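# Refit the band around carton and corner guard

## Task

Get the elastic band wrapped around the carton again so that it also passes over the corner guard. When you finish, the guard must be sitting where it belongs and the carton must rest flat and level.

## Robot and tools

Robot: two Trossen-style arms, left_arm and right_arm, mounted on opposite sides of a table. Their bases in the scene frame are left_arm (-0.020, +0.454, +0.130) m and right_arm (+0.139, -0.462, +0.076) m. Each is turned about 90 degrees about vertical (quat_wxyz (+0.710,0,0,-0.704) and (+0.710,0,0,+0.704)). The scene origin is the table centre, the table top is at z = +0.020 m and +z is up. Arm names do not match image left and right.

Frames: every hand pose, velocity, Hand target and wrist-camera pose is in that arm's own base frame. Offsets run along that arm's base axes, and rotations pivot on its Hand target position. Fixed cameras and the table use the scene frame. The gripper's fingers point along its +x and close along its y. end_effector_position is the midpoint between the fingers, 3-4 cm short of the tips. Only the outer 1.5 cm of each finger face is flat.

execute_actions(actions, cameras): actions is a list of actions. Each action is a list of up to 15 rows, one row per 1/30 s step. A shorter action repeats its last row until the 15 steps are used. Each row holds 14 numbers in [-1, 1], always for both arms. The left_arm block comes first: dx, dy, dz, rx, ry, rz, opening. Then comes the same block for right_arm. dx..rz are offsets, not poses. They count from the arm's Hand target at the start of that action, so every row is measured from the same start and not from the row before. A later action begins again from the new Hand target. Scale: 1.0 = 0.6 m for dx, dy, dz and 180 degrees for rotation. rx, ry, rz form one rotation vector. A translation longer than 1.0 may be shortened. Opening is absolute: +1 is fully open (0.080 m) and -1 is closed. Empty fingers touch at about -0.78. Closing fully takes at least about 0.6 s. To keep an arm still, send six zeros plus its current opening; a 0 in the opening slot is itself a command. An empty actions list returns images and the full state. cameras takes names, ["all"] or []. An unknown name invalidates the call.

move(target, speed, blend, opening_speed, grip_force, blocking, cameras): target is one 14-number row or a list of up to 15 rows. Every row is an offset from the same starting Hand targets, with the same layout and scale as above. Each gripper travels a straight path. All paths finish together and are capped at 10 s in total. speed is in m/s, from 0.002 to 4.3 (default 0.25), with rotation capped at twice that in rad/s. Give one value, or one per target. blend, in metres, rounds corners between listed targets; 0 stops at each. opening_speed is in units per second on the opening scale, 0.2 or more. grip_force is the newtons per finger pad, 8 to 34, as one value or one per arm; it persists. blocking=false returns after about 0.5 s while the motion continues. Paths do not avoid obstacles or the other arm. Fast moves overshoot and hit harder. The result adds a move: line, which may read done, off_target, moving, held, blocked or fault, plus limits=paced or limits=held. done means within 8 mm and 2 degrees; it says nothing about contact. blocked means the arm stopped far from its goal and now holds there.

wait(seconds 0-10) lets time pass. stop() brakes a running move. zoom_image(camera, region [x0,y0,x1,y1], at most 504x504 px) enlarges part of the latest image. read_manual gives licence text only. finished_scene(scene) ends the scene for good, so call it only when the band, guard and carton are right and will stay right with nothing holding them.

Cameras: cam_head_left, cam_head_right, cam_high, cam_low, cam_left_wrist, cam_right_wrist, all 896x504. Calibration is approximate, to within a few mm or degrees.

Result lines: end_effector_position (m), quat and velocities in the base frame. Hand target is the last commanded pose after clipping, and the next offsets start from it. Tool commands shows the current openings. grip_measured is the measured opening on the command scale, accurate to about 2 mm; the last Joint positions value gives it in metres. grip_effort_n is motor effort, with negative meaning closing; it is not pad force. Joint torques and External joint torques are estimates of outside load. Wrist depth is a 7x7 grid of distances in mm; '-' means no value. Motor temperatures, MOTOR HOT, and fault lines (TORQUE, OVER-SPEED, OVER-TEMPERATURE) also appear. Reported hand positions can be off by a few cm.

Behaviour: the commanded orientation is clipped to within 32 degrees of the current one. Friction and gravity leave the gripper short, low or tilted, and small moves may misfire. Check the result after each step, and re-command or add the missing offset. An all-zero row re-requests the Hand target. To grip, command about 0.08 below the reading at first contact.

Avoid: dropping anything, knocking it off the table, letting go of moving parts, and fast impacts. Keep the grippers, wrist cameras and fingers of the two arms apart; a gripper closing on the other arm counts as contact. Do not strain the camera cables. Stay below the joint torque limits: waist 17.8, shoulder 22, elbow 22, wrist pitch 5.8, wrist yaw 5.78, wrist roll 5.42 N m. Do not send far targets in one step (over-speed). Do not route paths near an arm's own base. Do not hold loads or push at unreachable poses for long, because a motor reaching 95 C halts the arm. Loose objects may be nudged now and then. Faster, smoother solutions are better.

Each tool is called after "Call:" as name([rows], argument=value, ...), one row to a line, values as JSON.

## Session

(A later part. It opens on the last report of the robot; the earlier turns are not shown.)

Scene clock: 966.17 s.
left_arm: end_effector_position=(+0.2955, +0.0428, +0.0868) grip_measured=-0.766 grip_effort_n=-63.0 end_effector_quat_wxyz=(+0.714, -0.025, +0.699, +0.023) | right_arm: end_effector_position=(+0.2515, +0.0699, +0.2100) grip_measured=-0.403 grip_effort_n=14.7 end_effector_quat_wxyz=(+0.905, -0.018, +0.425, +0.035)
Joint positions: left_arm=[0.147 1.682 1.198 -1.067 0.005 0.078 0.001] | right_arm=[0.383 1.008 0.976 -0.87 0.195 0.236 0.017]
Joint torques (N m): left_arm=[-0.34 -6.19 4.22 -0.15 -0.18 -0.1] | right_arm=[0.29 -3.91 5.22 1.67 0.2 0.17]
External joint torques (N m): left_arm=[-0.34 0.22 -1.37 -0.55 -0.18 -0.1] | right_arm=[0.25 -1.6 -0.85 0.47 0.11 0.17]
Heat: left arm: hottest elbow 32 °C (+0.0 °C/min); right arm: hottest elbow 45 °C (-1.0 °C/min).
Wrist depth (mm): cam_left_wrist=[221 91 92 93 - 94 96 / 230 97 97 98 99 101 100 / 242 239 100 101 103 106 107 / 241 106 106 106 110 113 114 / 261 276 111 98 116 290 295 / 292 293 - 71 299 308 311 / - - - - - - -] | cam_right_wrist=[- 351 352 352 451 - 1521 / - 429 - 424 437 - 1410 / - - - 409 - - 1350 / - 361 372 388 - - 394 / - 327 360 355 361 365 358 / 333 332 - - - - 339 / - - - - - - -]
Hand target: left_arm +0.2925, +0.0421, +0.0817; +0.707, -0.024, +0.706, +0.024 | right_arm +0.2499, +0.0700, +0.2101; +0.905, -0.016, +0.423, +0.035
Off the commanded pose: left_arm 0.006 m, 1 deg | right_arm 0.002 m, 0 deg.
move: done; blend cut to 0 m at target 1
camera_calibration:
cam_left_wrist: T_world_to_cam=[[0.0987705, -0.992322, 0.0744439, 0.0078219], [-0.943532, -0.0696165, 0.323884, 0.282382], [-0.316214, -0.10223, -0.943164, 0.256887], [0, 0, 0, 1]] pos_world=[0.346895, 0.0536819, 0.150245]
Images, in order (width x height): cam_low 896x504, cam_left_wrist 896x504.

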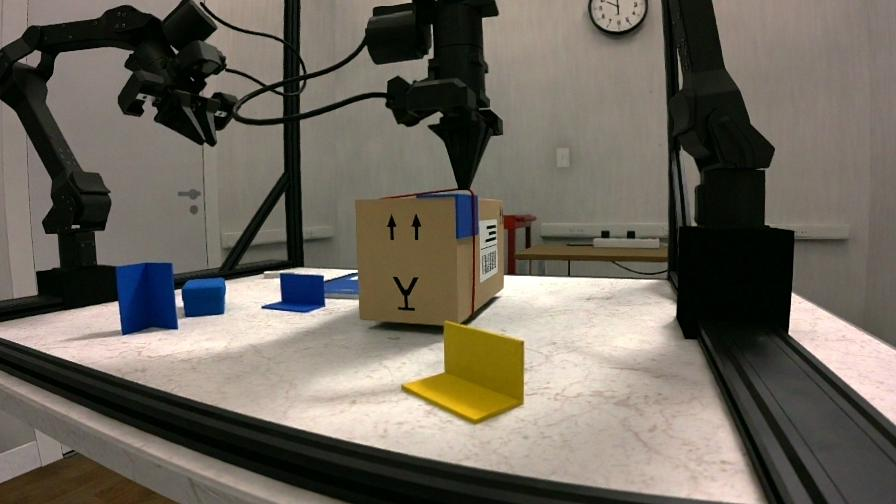

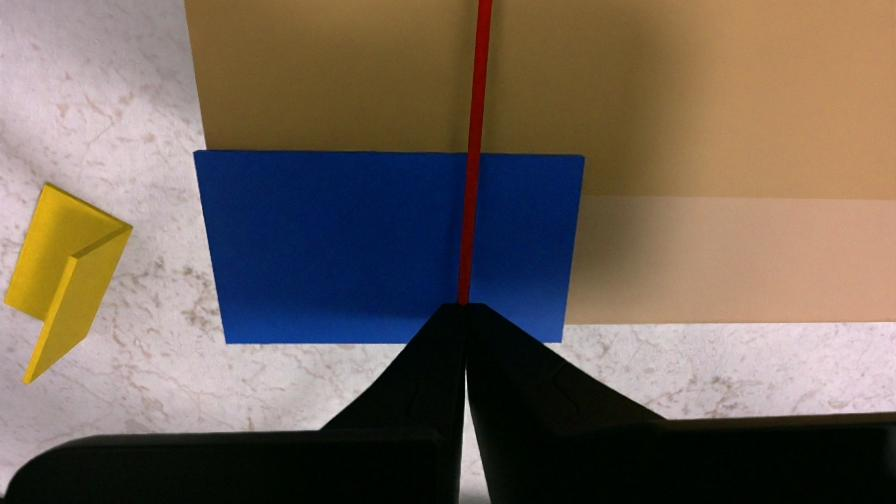

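Call:
move(target=[0.0025, 0, -0.0127, 0, 0, 0, -1.0, 0, 0, 0, 0, 0, 0, -0.4], speed=0.025, cameras=["cam_left_wrist", "cam_low"])

Call:
zoom_image(camera="cam_low", region=[400, 160, 540, 260])

Scene clock: 973.60 s.
left_arm: end_effector_position=(+0.2976, +0.0430, +0.0806) grip_measured=-0.766 grip_effort_n=-63.0 end_effector_quat_wxyz=(+0.715, -0.025, +0.698, +0.023) | right_arm: end_effector_position=(+0.2515, +0.0699, +0.2100) grip_measured=-0.403 grip_effort_n=14.7 end_effector_quat_wxyz=(+0.905, -0.018, +0.425, +0.035)
Joint positions: left_arm=[0.146 1.693 1.185 -1.038 0.005 0.078 0.001] | right_arm=[0.383 1.008 0.976 -0.87 0.195 0.236 0.017]
Joint torques (N m): left_arm=[-0.34 -5.82 3.96 -0.05 -0.18 -0.13] | right_arm=[0.29 -3.92 5.22 1.68 0.19 0.16]
External joint torques (N m): left_arm=[-0.35 0.65 -1.59 -0.45 -0.18 -0.13] | right_arm=[0.27 -1.74 -0.77 0.49 0.1 0.16]
Heat: left arm: hottest elbow 32 °C (-1.0 °C/min); right arm: hottest elbow 45 °C (-1.0 °C/min).
Wrist depth (mm): cam_left_wrist=[214 86 86 88 88 89 90 / 224 91 92 92 94 95 95 / 237 94 95 96 98 99 101 / 245 99 100 100 103 107 108 / 242 104 105 100 109 113 114 / 289 287 - 71 291 303 304 / - - - - - - -] | cam_right_wrist=[- 353 353 353 - 456 1549 / 423 430 414 417 443 437 1434 / 391 - - - - - 1329 / 364 - - 385 - 378 1219 / - - - 356 359 - 345 / - - - - 95 - 326 / - - - - - - -]
Hand target: left_arm +0.2940, +0.0421, +0.0741; +0.707, -0.024, +0.706, +0.025 | right_arm +0.2499, +0.0700, +0.2101; +0.905, -0.016, +0.423, +0.035
Off the commanded pose: left_arm 0.008 m, 1 deg | right_arm 0.002 m, 0 deg.
move: done
camera_calibration:
cam_left_wrist: T_world_to_cam=[[0.0980403, -0.992408, 0.0742632, 0.00846645], [-0.944904, -0.0694084, 0.319905, 0.287025], [-0.312322, -0.101535, -0.944535, 0.250705], [0, 0, 0, 1]] pos_world=[0.348682, 0.0537795, 0.14435]
Images, in order (width x height): cam_low 896x504, cam_left_wrist 896x504.

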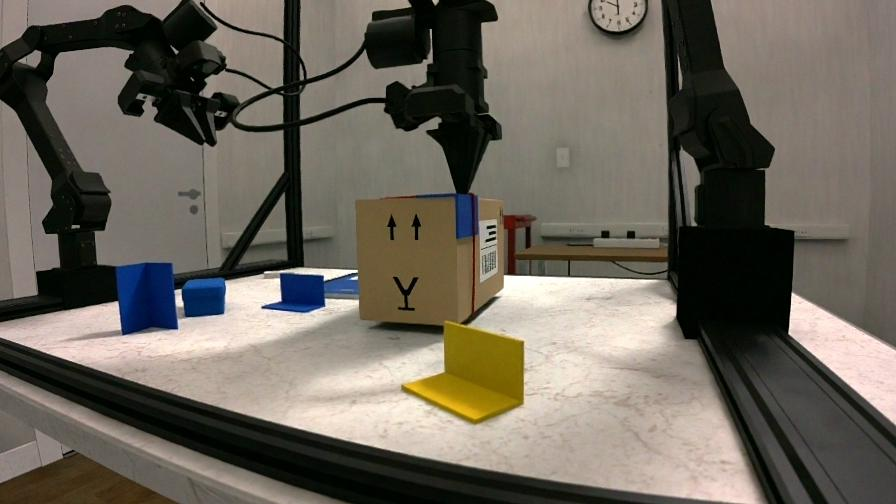

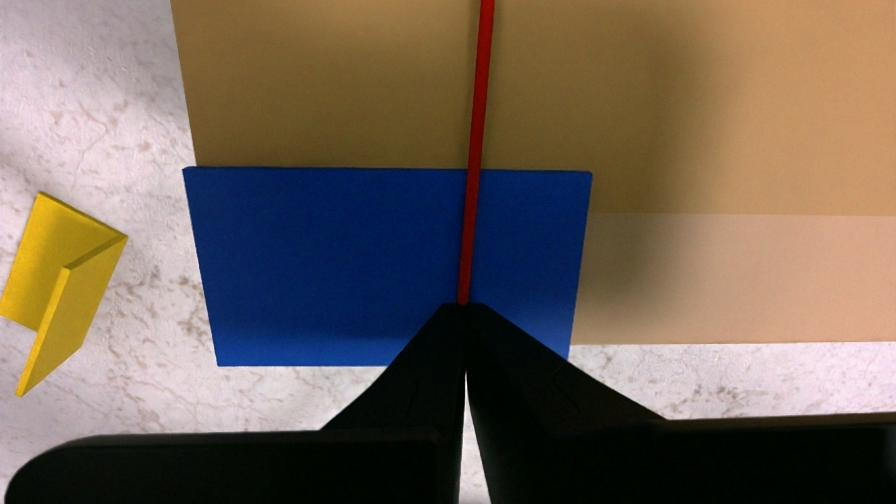

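Scaled by 3.600 from the camera's 896x504 image, which has a finer 1280x720 frame.

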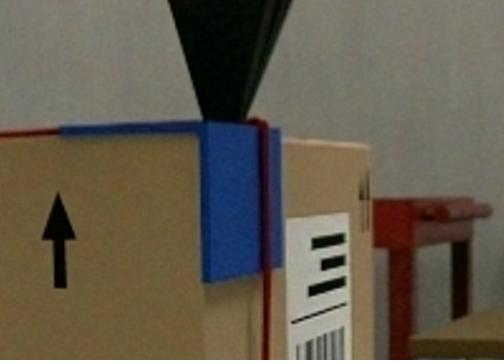

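Call:
move(target=[0, 0, -0.0025, 0, 0, 0, -1.0, 0, 0, 0, 0, 0, 0, -0.4], speed=0.02)

Call:
move(target=[0, 0, 0, 0, 0, 0, -0.62, 0, 0, 0, 0, 0, 0, -0.4], speed=0.02, opening_speed=0.4, cameras=["cam_low", "cam_left_wrist"])

Call:
zoom_image(camera="cam_low", region=[400, 160, 540, 260])

Scene clock: 984.83 s.
left_arm: end_effector_position=(+0.2975, +0.0430, +0.0801) grip_measured=-0.766 grip_effort_n=-63.0 end_effector_quat_wxyz=(+0.716, -0.025, +0.698, +0.023) | right_arm: end_effector_position=(+0.2515, +0.0699, +0.2100) grip_measured=-0.403 grip_effort_n=14.2 end_effector_quat_wxyz=(+0.905, -0.018, +0.425, +0.035)
Joint positions: left_arm=[0.146 1.693 1.182 -1.036 0.005 0.078 0.001] | right_arm=[0.383 1.008 0.976 -0.87 0.195 0.236 0.017]
Joint torques (N m): left_arm=[-0.37 -5.65 3.73 0.13 -0.18 -0.12] | right_arm=[0.3 -3.93 5.24 1.68 0.2 0.16]
External joint torques (N m): left_arm=[-0.33 0.79 -1.81 -0.27 -0.18 -0.12] | right_arm=[0.3 -1.64 -0.8 0.48 0.1 0.16]
Heat: left arm: hottest elbow 32 °C (+0.0 °C/min); right arm: hottest elbow 45 °C (-1.0 °C/min).
Wrist depth (mm): cam_left_wrist=[- 86 86 88 88 89 90 / 227 91 92 92 93 95 95 / 237 94 95 96 98 99 101 / 244 99 100 100 102 107 108 / 263 107 105 100 109 113 113 / 284 284 - 71 292 300 304 / - - - - - - -] | cam_right_wrist=[467 381 364 363 - - 1549 / - 423 408 415 429 426 1418 / - - - - - - 1262 / - - - - 380 382 372 / 347 342 - - 371 - 1281 / 340 335 - 95 95 - 344 / - - - 285 - - -]
Hand target: left_arm +0.2940, +0.0421, +0.0726; +0.707, -0.024, +0.706, +0.025 | right_arm +0.2499, +0.0700, +0.2101; +0.905, -0.016, +0.423, +0.035
Off the commanded pose: left_arm 0.008 m, 1 deg | right_arm 0.002 m, 0 deg.
move: done

Scene clock: 985.53 s.
left_arm: end_effector_position=(+0.2975, +0.0441, +0.0800) grip_measured=-0.623 grip_effort_n=16.5 end_effector_quat_wxyz=(+0.716, -0.022, +0.698, +0.026) | right_arm: end_effector_position=(+0.2515, +0.0699, +0.2100) grip_measured=-0.403 grip_effort_n=14.7 end_effector_quat_wxyz=(+0.905, -0.018, +0.425, +0.035)
Joint positions: left_arm=[0.146 1.693 1.182 -1.034 -0.002 0.078 0.007] | right_arm=[0.383 1.008 0.976 -0.87 0.195 0.236 0.017]
Joint torques (N m): left_arm=[-0.31 -5.63 3.78 0.06 0.05 -0.12] | right_arm=[0.29 -3.9 5.2 1.67 0.19 0.16]
External joint torques (N m): left_arm=[-0.29 0.75 -1.71 -0.34 0.06 -0.12] | right_arm=[0.31 -1.65 -0.86 0.45 0.09 0.16]
Heat: left arm: hottest elbow 32 °C (+0.0 °C/min); right arm: hottest elbow 45 °C (-1.0 °C/min).
Wrist depth (mm): cam_left_wrist=[215 86 86 89 87 89 89 / 227 92 92 92 93 94 94 / 240 95 95 96 97 99 100 / 247 99 100 100 102 106 106 / 257 262 105 98 107 111 112 / 285 286 - 84 71 295 301 / - - - - - - -] | cam_right_wrist=[- 360 338 351 - 463 1494 / 437 419 419 412 - - 1402 / - 393 400 - 405 - 1295 / 373 380 367 376 382 372 393 / 337 - 358 355 358 366 346 / - 340 - 97 95 - 334 / - - - - - - -]
Hand target: left_arm +0.2940, +0.0421, +0.0726; +0.707, -0.024, +0.706, +0.024 | right_arm +0.2499, +0.0700, +0.2101; +0.905, -0.016, +0.423, +0.035
Off the commanded pose: left_arm 0.008 m, 1 deg | right_arm 0.002 m, 0 deg.
move: done
camera_calibration:
cam_left_wrist: T_world_to_cam=[[0.0982249, -0.99291, 0.0669469, 0.0102078], [-0.944915, -0.0719474, 0.31931, 0.287399], [-0.31223, -0.0946234, -0.945283, 0.249869], [0, 0, 0, 1]] pos_world=[0.348582, 0.0544565, 0.143744]
Images, in order (width x height): cam_low 896x504, cam_left_wrist 896x504.

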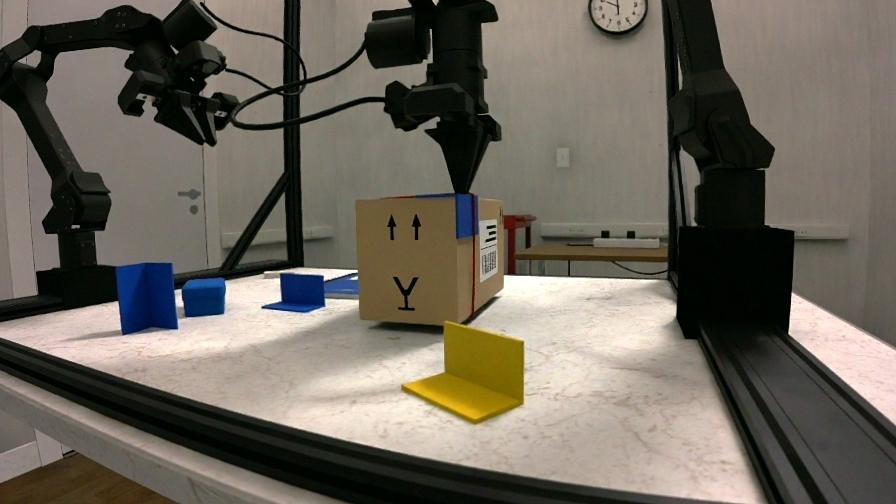

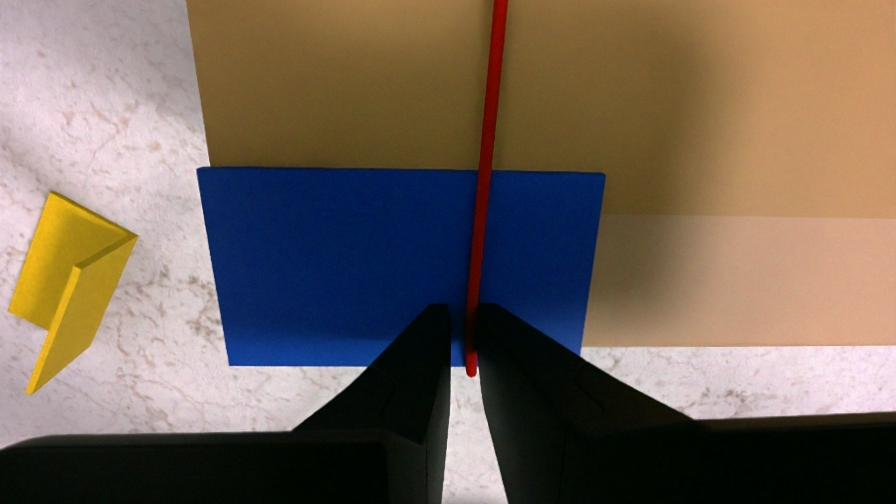

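Scaled by 3.600 from the camera's 896x504 image, which has a finer 1280x720 frame.

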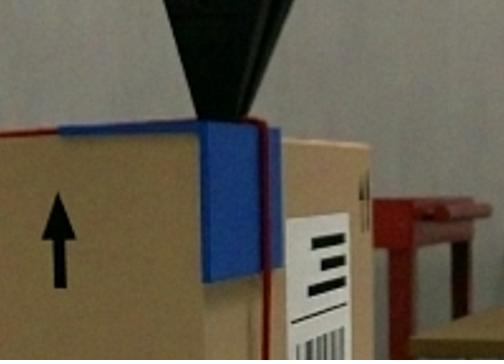

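Call:
move(target=[0.006, 0, 0.045, 0, 0, 0, -0.62, 0, 0, 0, 0, 0, 0, -0.4], speed=0.04, cameras=["cam_low", "cam_left_wrist"])

Call:
zoom_image(camera="cam_low", region=[440, 185, 520, 335])

Scene clock: 991.17 s.
left_arm: end_effector_position=(+0.2943, +0.0431, +0.0968) grip_measured=-0.623 grip_effort_n=14.7 end_effector_quat_wxyz=(+0.704, -0.024, +0.710, +0.024) | right_arm: end_effector_position=(+0.2515, +0.0699, +0.2100) grip_measured=-0.403 grip_effort_n=14.2 end_effector_quat_wxyz=(+0.905, -0.018, +0.425, +0.035)
Joint positions: left_arm=[0.145 1.693 1.251 -1.137 -0.002 0.076 0.007] | right_arm=[0.383 1.008 0.976 -0.87 0.195 0.236 0.017]
Joint torques (N m): left_arm=[-0.4 -7.14 6.72 -0.31 0.05 -0.15] | right_arm=[0.31 -3.95 5.21 1.67 0.2 0.16]
External joint torques (N m): left_arm=[-0.36 -0.68 1.17 -0.64 0.05 -0.16] | right_arm=[0.3 -1.68 -0.83 0.46 0.1 0.16]
Heat: left arm: hottest elbow 32 °C (+0.0 °C/min); right arm: hottest elbow 45 °C (-1.0 °C/min).
Wrist depth (mm): cam_left_wrist=[226 101 100 99 102 102 103 / 241 238 105 106 107 109 109 / 251 248 110 110 114 114 116 / 258 268 116 117 120 123 124 / 284 295 123 98 298 302 308 / 309 309 - 84 71 329 331 / - - - - - - -] | cam_right_wrist=[- - 354 349 462 - 1549 / - 422 414 425 - 433 1418 / - 396 - 396 - - - / - 366 384 - 379 - 373 / - 344 - 354 369 - 349 / 334 - - - 95 - 339 / - - - - - - -]
Hand target: left_arm +0.2975, +0.0421, +0.0995; +0.707, -0.025, +0.706, +0.025 | right_arm +0.2499, +0.0700, +0.2101; +0.905, -0.016, +0.423, +0.035
Off the commanded pose: left_arm 0.004 m, 1 deg | right_arm 0.002 m, 0 deg.
move: done
camera_calibration:
cam_left_wrist: T_world_to_cam=[[0.100539, -0.992545, 0.0688901, 0.00749634], [-0.933648, -0.070194, 0.351247, 0.272426], [-0.343793, -0.0996331, -0.933745, 0.273103], [0, 0, 0, 1]] pos_world=[0.347487, 0.0537732, 0.158803]
Images, in order (width x height): cam_low 896x504, cam_left_wrist 896x504.

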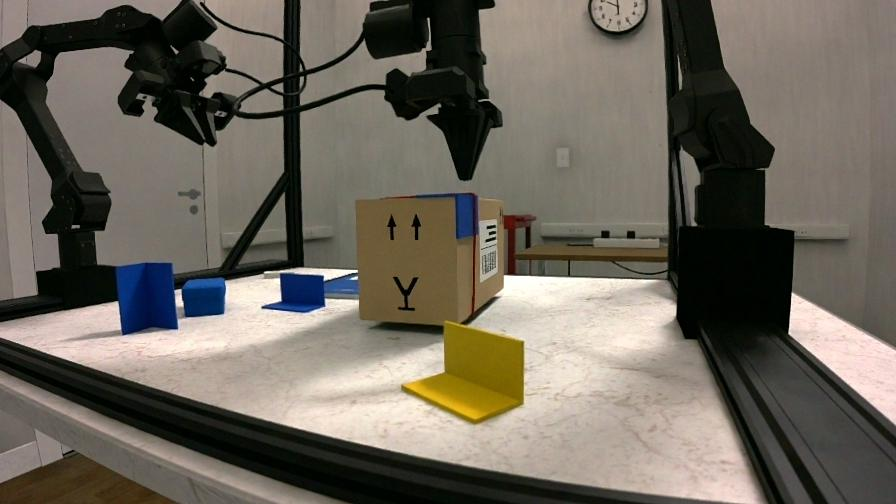

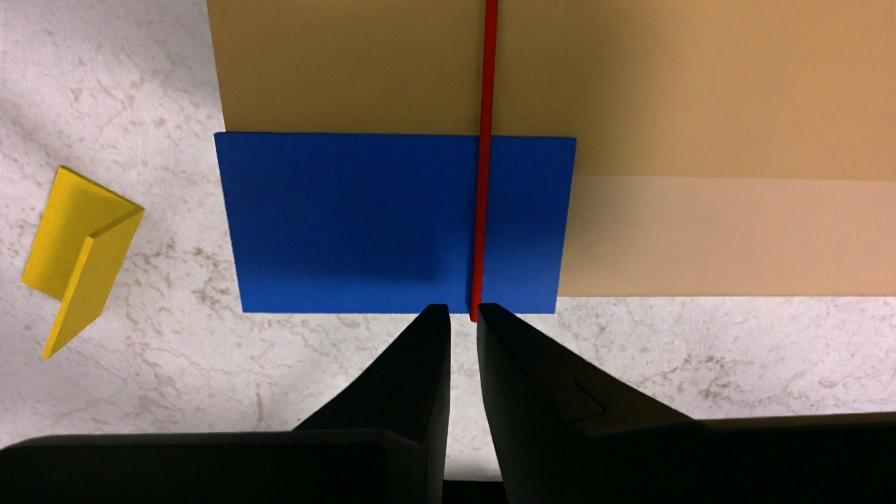

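Scaled by 3.360 from the camera's 896x504 image, which has a finer 1280x720 frame.

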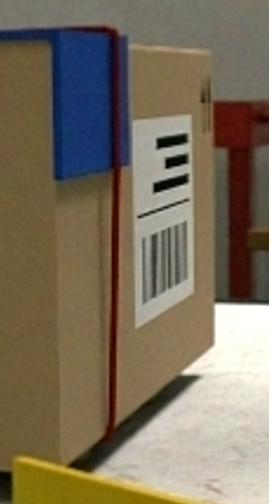

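Call:
move([
  [0, 0, 0.08, 0, 0, 0, -0.62, 0, 0, 0, 0, 0, 0, -0.4],
  [-0.1207, 0.0465, 0.2258, 0.0105, -0.15, 0, -0.62, 0, 0, 0, 0, 0, 0, -0.4],
], speed=0.15, blend=[0.02, 0], cameras=["cam_low", "cam_head_right", "cam_head_left", "cam_high"])

Call:
zoom_image(camera="cam_head_right", region=[350, 140, 435, 215])

Call:
zoom_image(camera="cam_head_left", region=[350, 138, 435, 213])

Call:
zoom_image(camera="cam_high", region=[475, 220, 555, 295])

Call:
zoom_image(camera="cam_low", region=[440, 185, 515, 260])

Call:
zoom_image(camera="cam_low", region=[440, 260, 515, 335])

Scene clock: 1008.13 s.
left_arm: end_effector_position=(+0.2266, +0.0702, +0.2367) grip_measured=-0.623 grip_effort_n=14.7 end_effector_quat_wxyz=(+0.852, -0.018, +0.522, +0.032) | right_arm: end_effector_position=(+0.2515, +0.0699, +0.2100) grip_measured=-0.403 grip_effort_n=14.7 end_effector_quat_wxyz=(+0.905, -0.018, +0.425, +0.035)
Joint positions: left_arm=[0.39 1.124 1.248 -1.243 0.141 0.285 0.007] | right_arm=[0.383 1.008 0.976 -0.87 0.195 0.236 0.017]
Joint torques (N m): left_arm=[0.31 -4.32 4.72 0.69 0.24 0.21] | right_arm=[0.29 -3.94 5.2 1.68 0.2 0.16]
External joint torques (N m): left_arm=[0.32 -1.65 -1.23 -0.36 0.15 0.21] | right_arm=[0.27 -1.66 -0.9 0.45 0.1 0.16]
Heat: left arm: hottest elbow 32 °C (+1.0 °C/min); right arm: hottest elbow 45 °C (+0.0 °C/min).
Wrist depth (mm): cam_left_wrist=[1173 418 423 281 283 430 438 / 409 418 427 276 280 284 285 / 404 411 412 - 276 280 435 / 398 404 412 399 419 419 426 / 393 397 404 98 419 415 421 / 390 390 - 84 - - 422 / - - - - - - -] | cam_right_wrist=[459 354 347 366 457 - 1558 / - 462 426 405 - 423 1372 / - - - - - - 1336 / - - 366 365 - 370 1322 / - - 346 354 - - 373 / - - - - - - 327 / - - - - - - -]
Hand target: left_arm +0.2252, +0.0700, +0.2351; +0.853, -0.018, +0.521, +0.030 | right_arm +0.2499, +0.0700, +0.2101; +0.905, -0.016, +0.423, +0.035
Off the commanded pose: left_arm 0.002 m, 0 deg | right_arm 0.002 m, 0 deg.
move: done
Images, in order (width x height): cam_head_left 896x504, cam_head_right 896x504, cam_high 896x504, cam_low 896x504.

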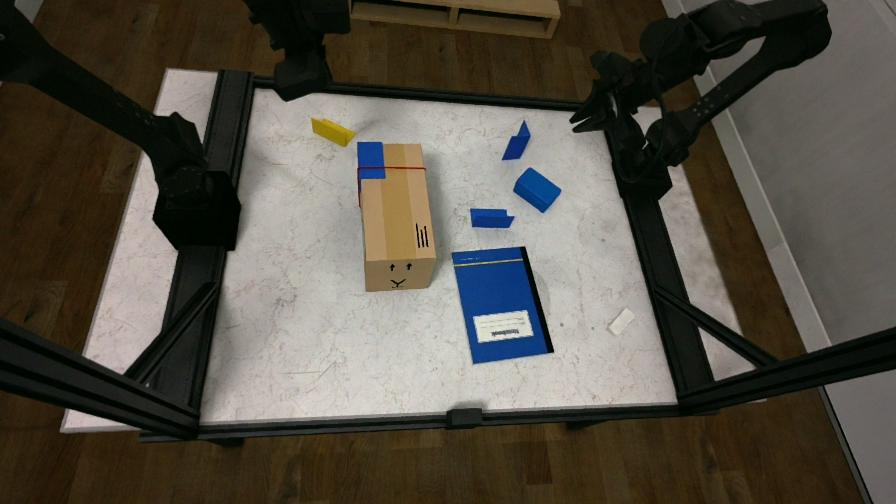

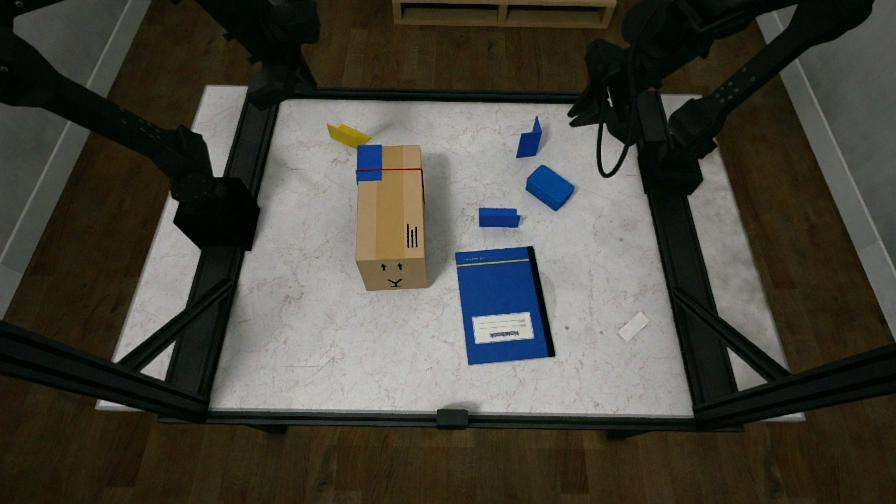

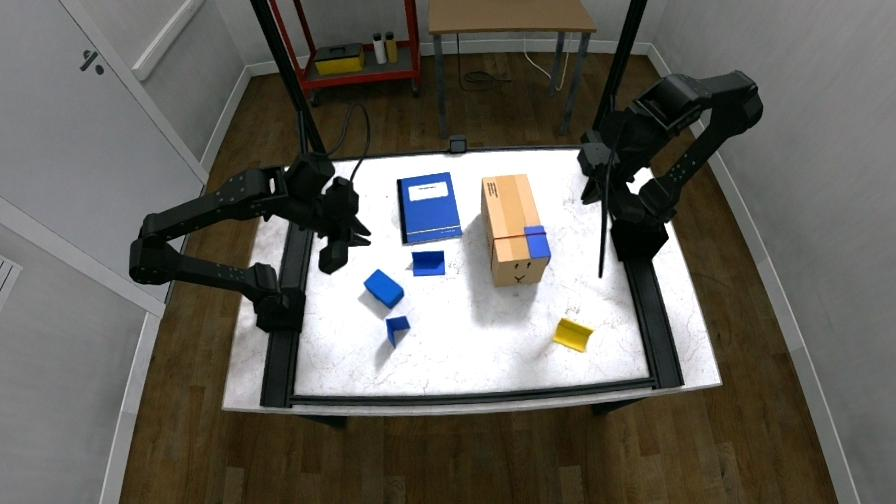

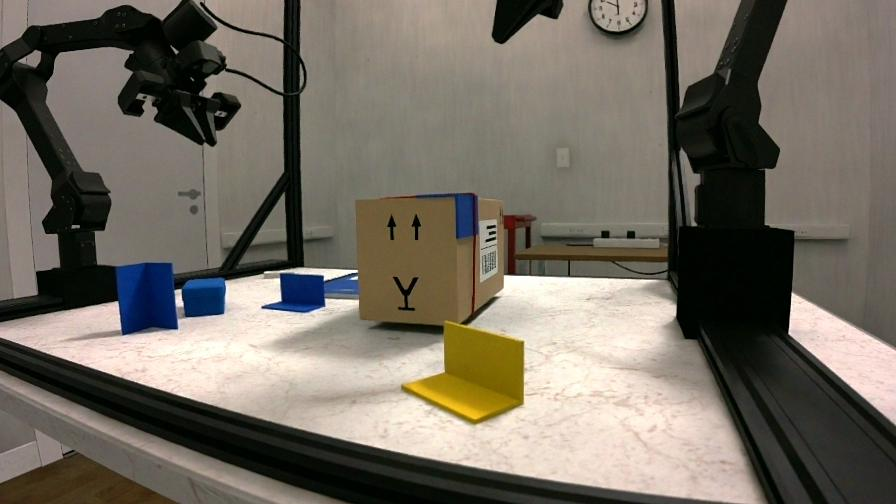

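Scaled by 5.929 from the camera's 896x504 image, which has a finer 1280x720 frame.

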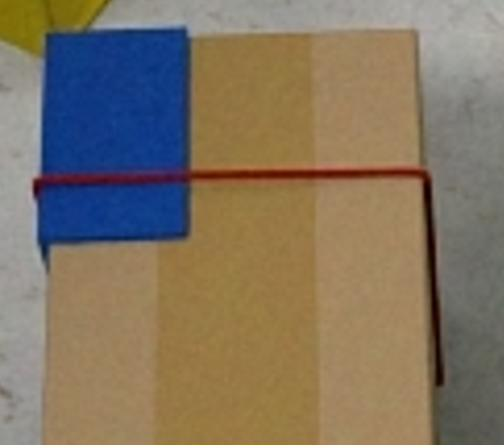

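Scaled by 5.929 from the camera's 896x504 image, which has a finer 1280x720 frame.

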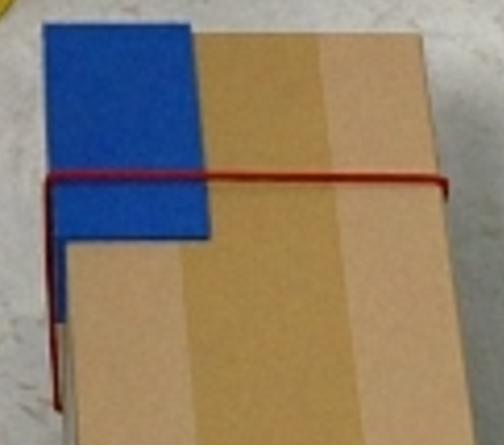

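Scaled by 6.300 from the camera's 896x504 image, which has a finer 1280x720 frame.

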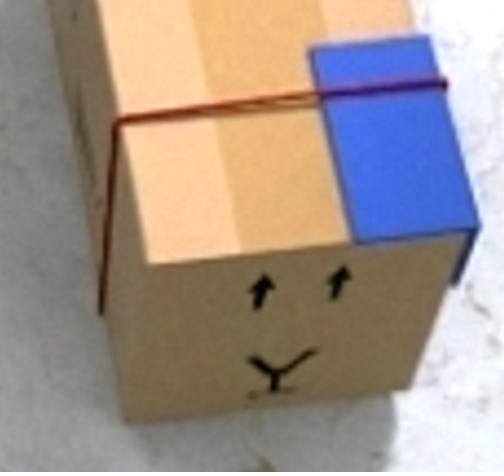

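Scaled by 6.720 from the camera's 896x504 image, which has a finer 1280x720 frame.

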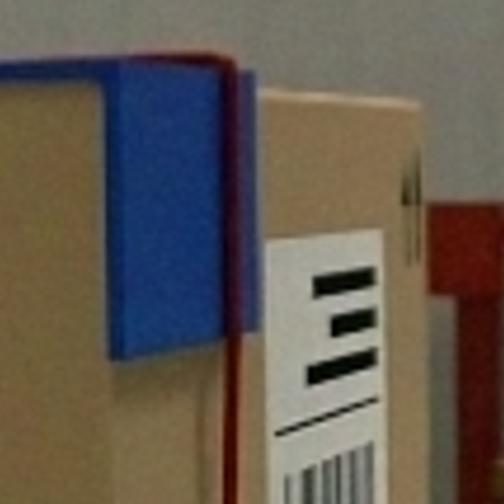

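Scaled by 6.720 from the camera's 896x504 image, which has a finer 1280x720 frame.

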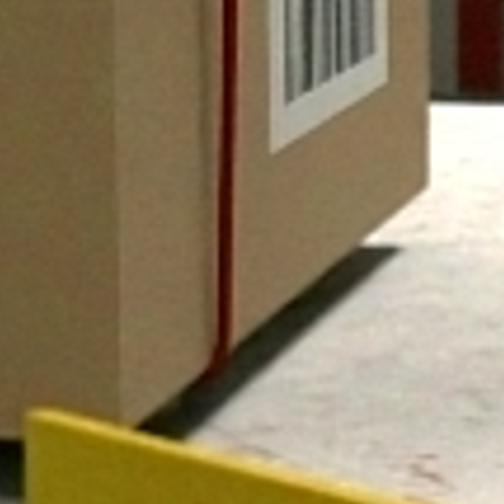

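Call:
finished_scene(scene=2)

The scene is finished: the task was done.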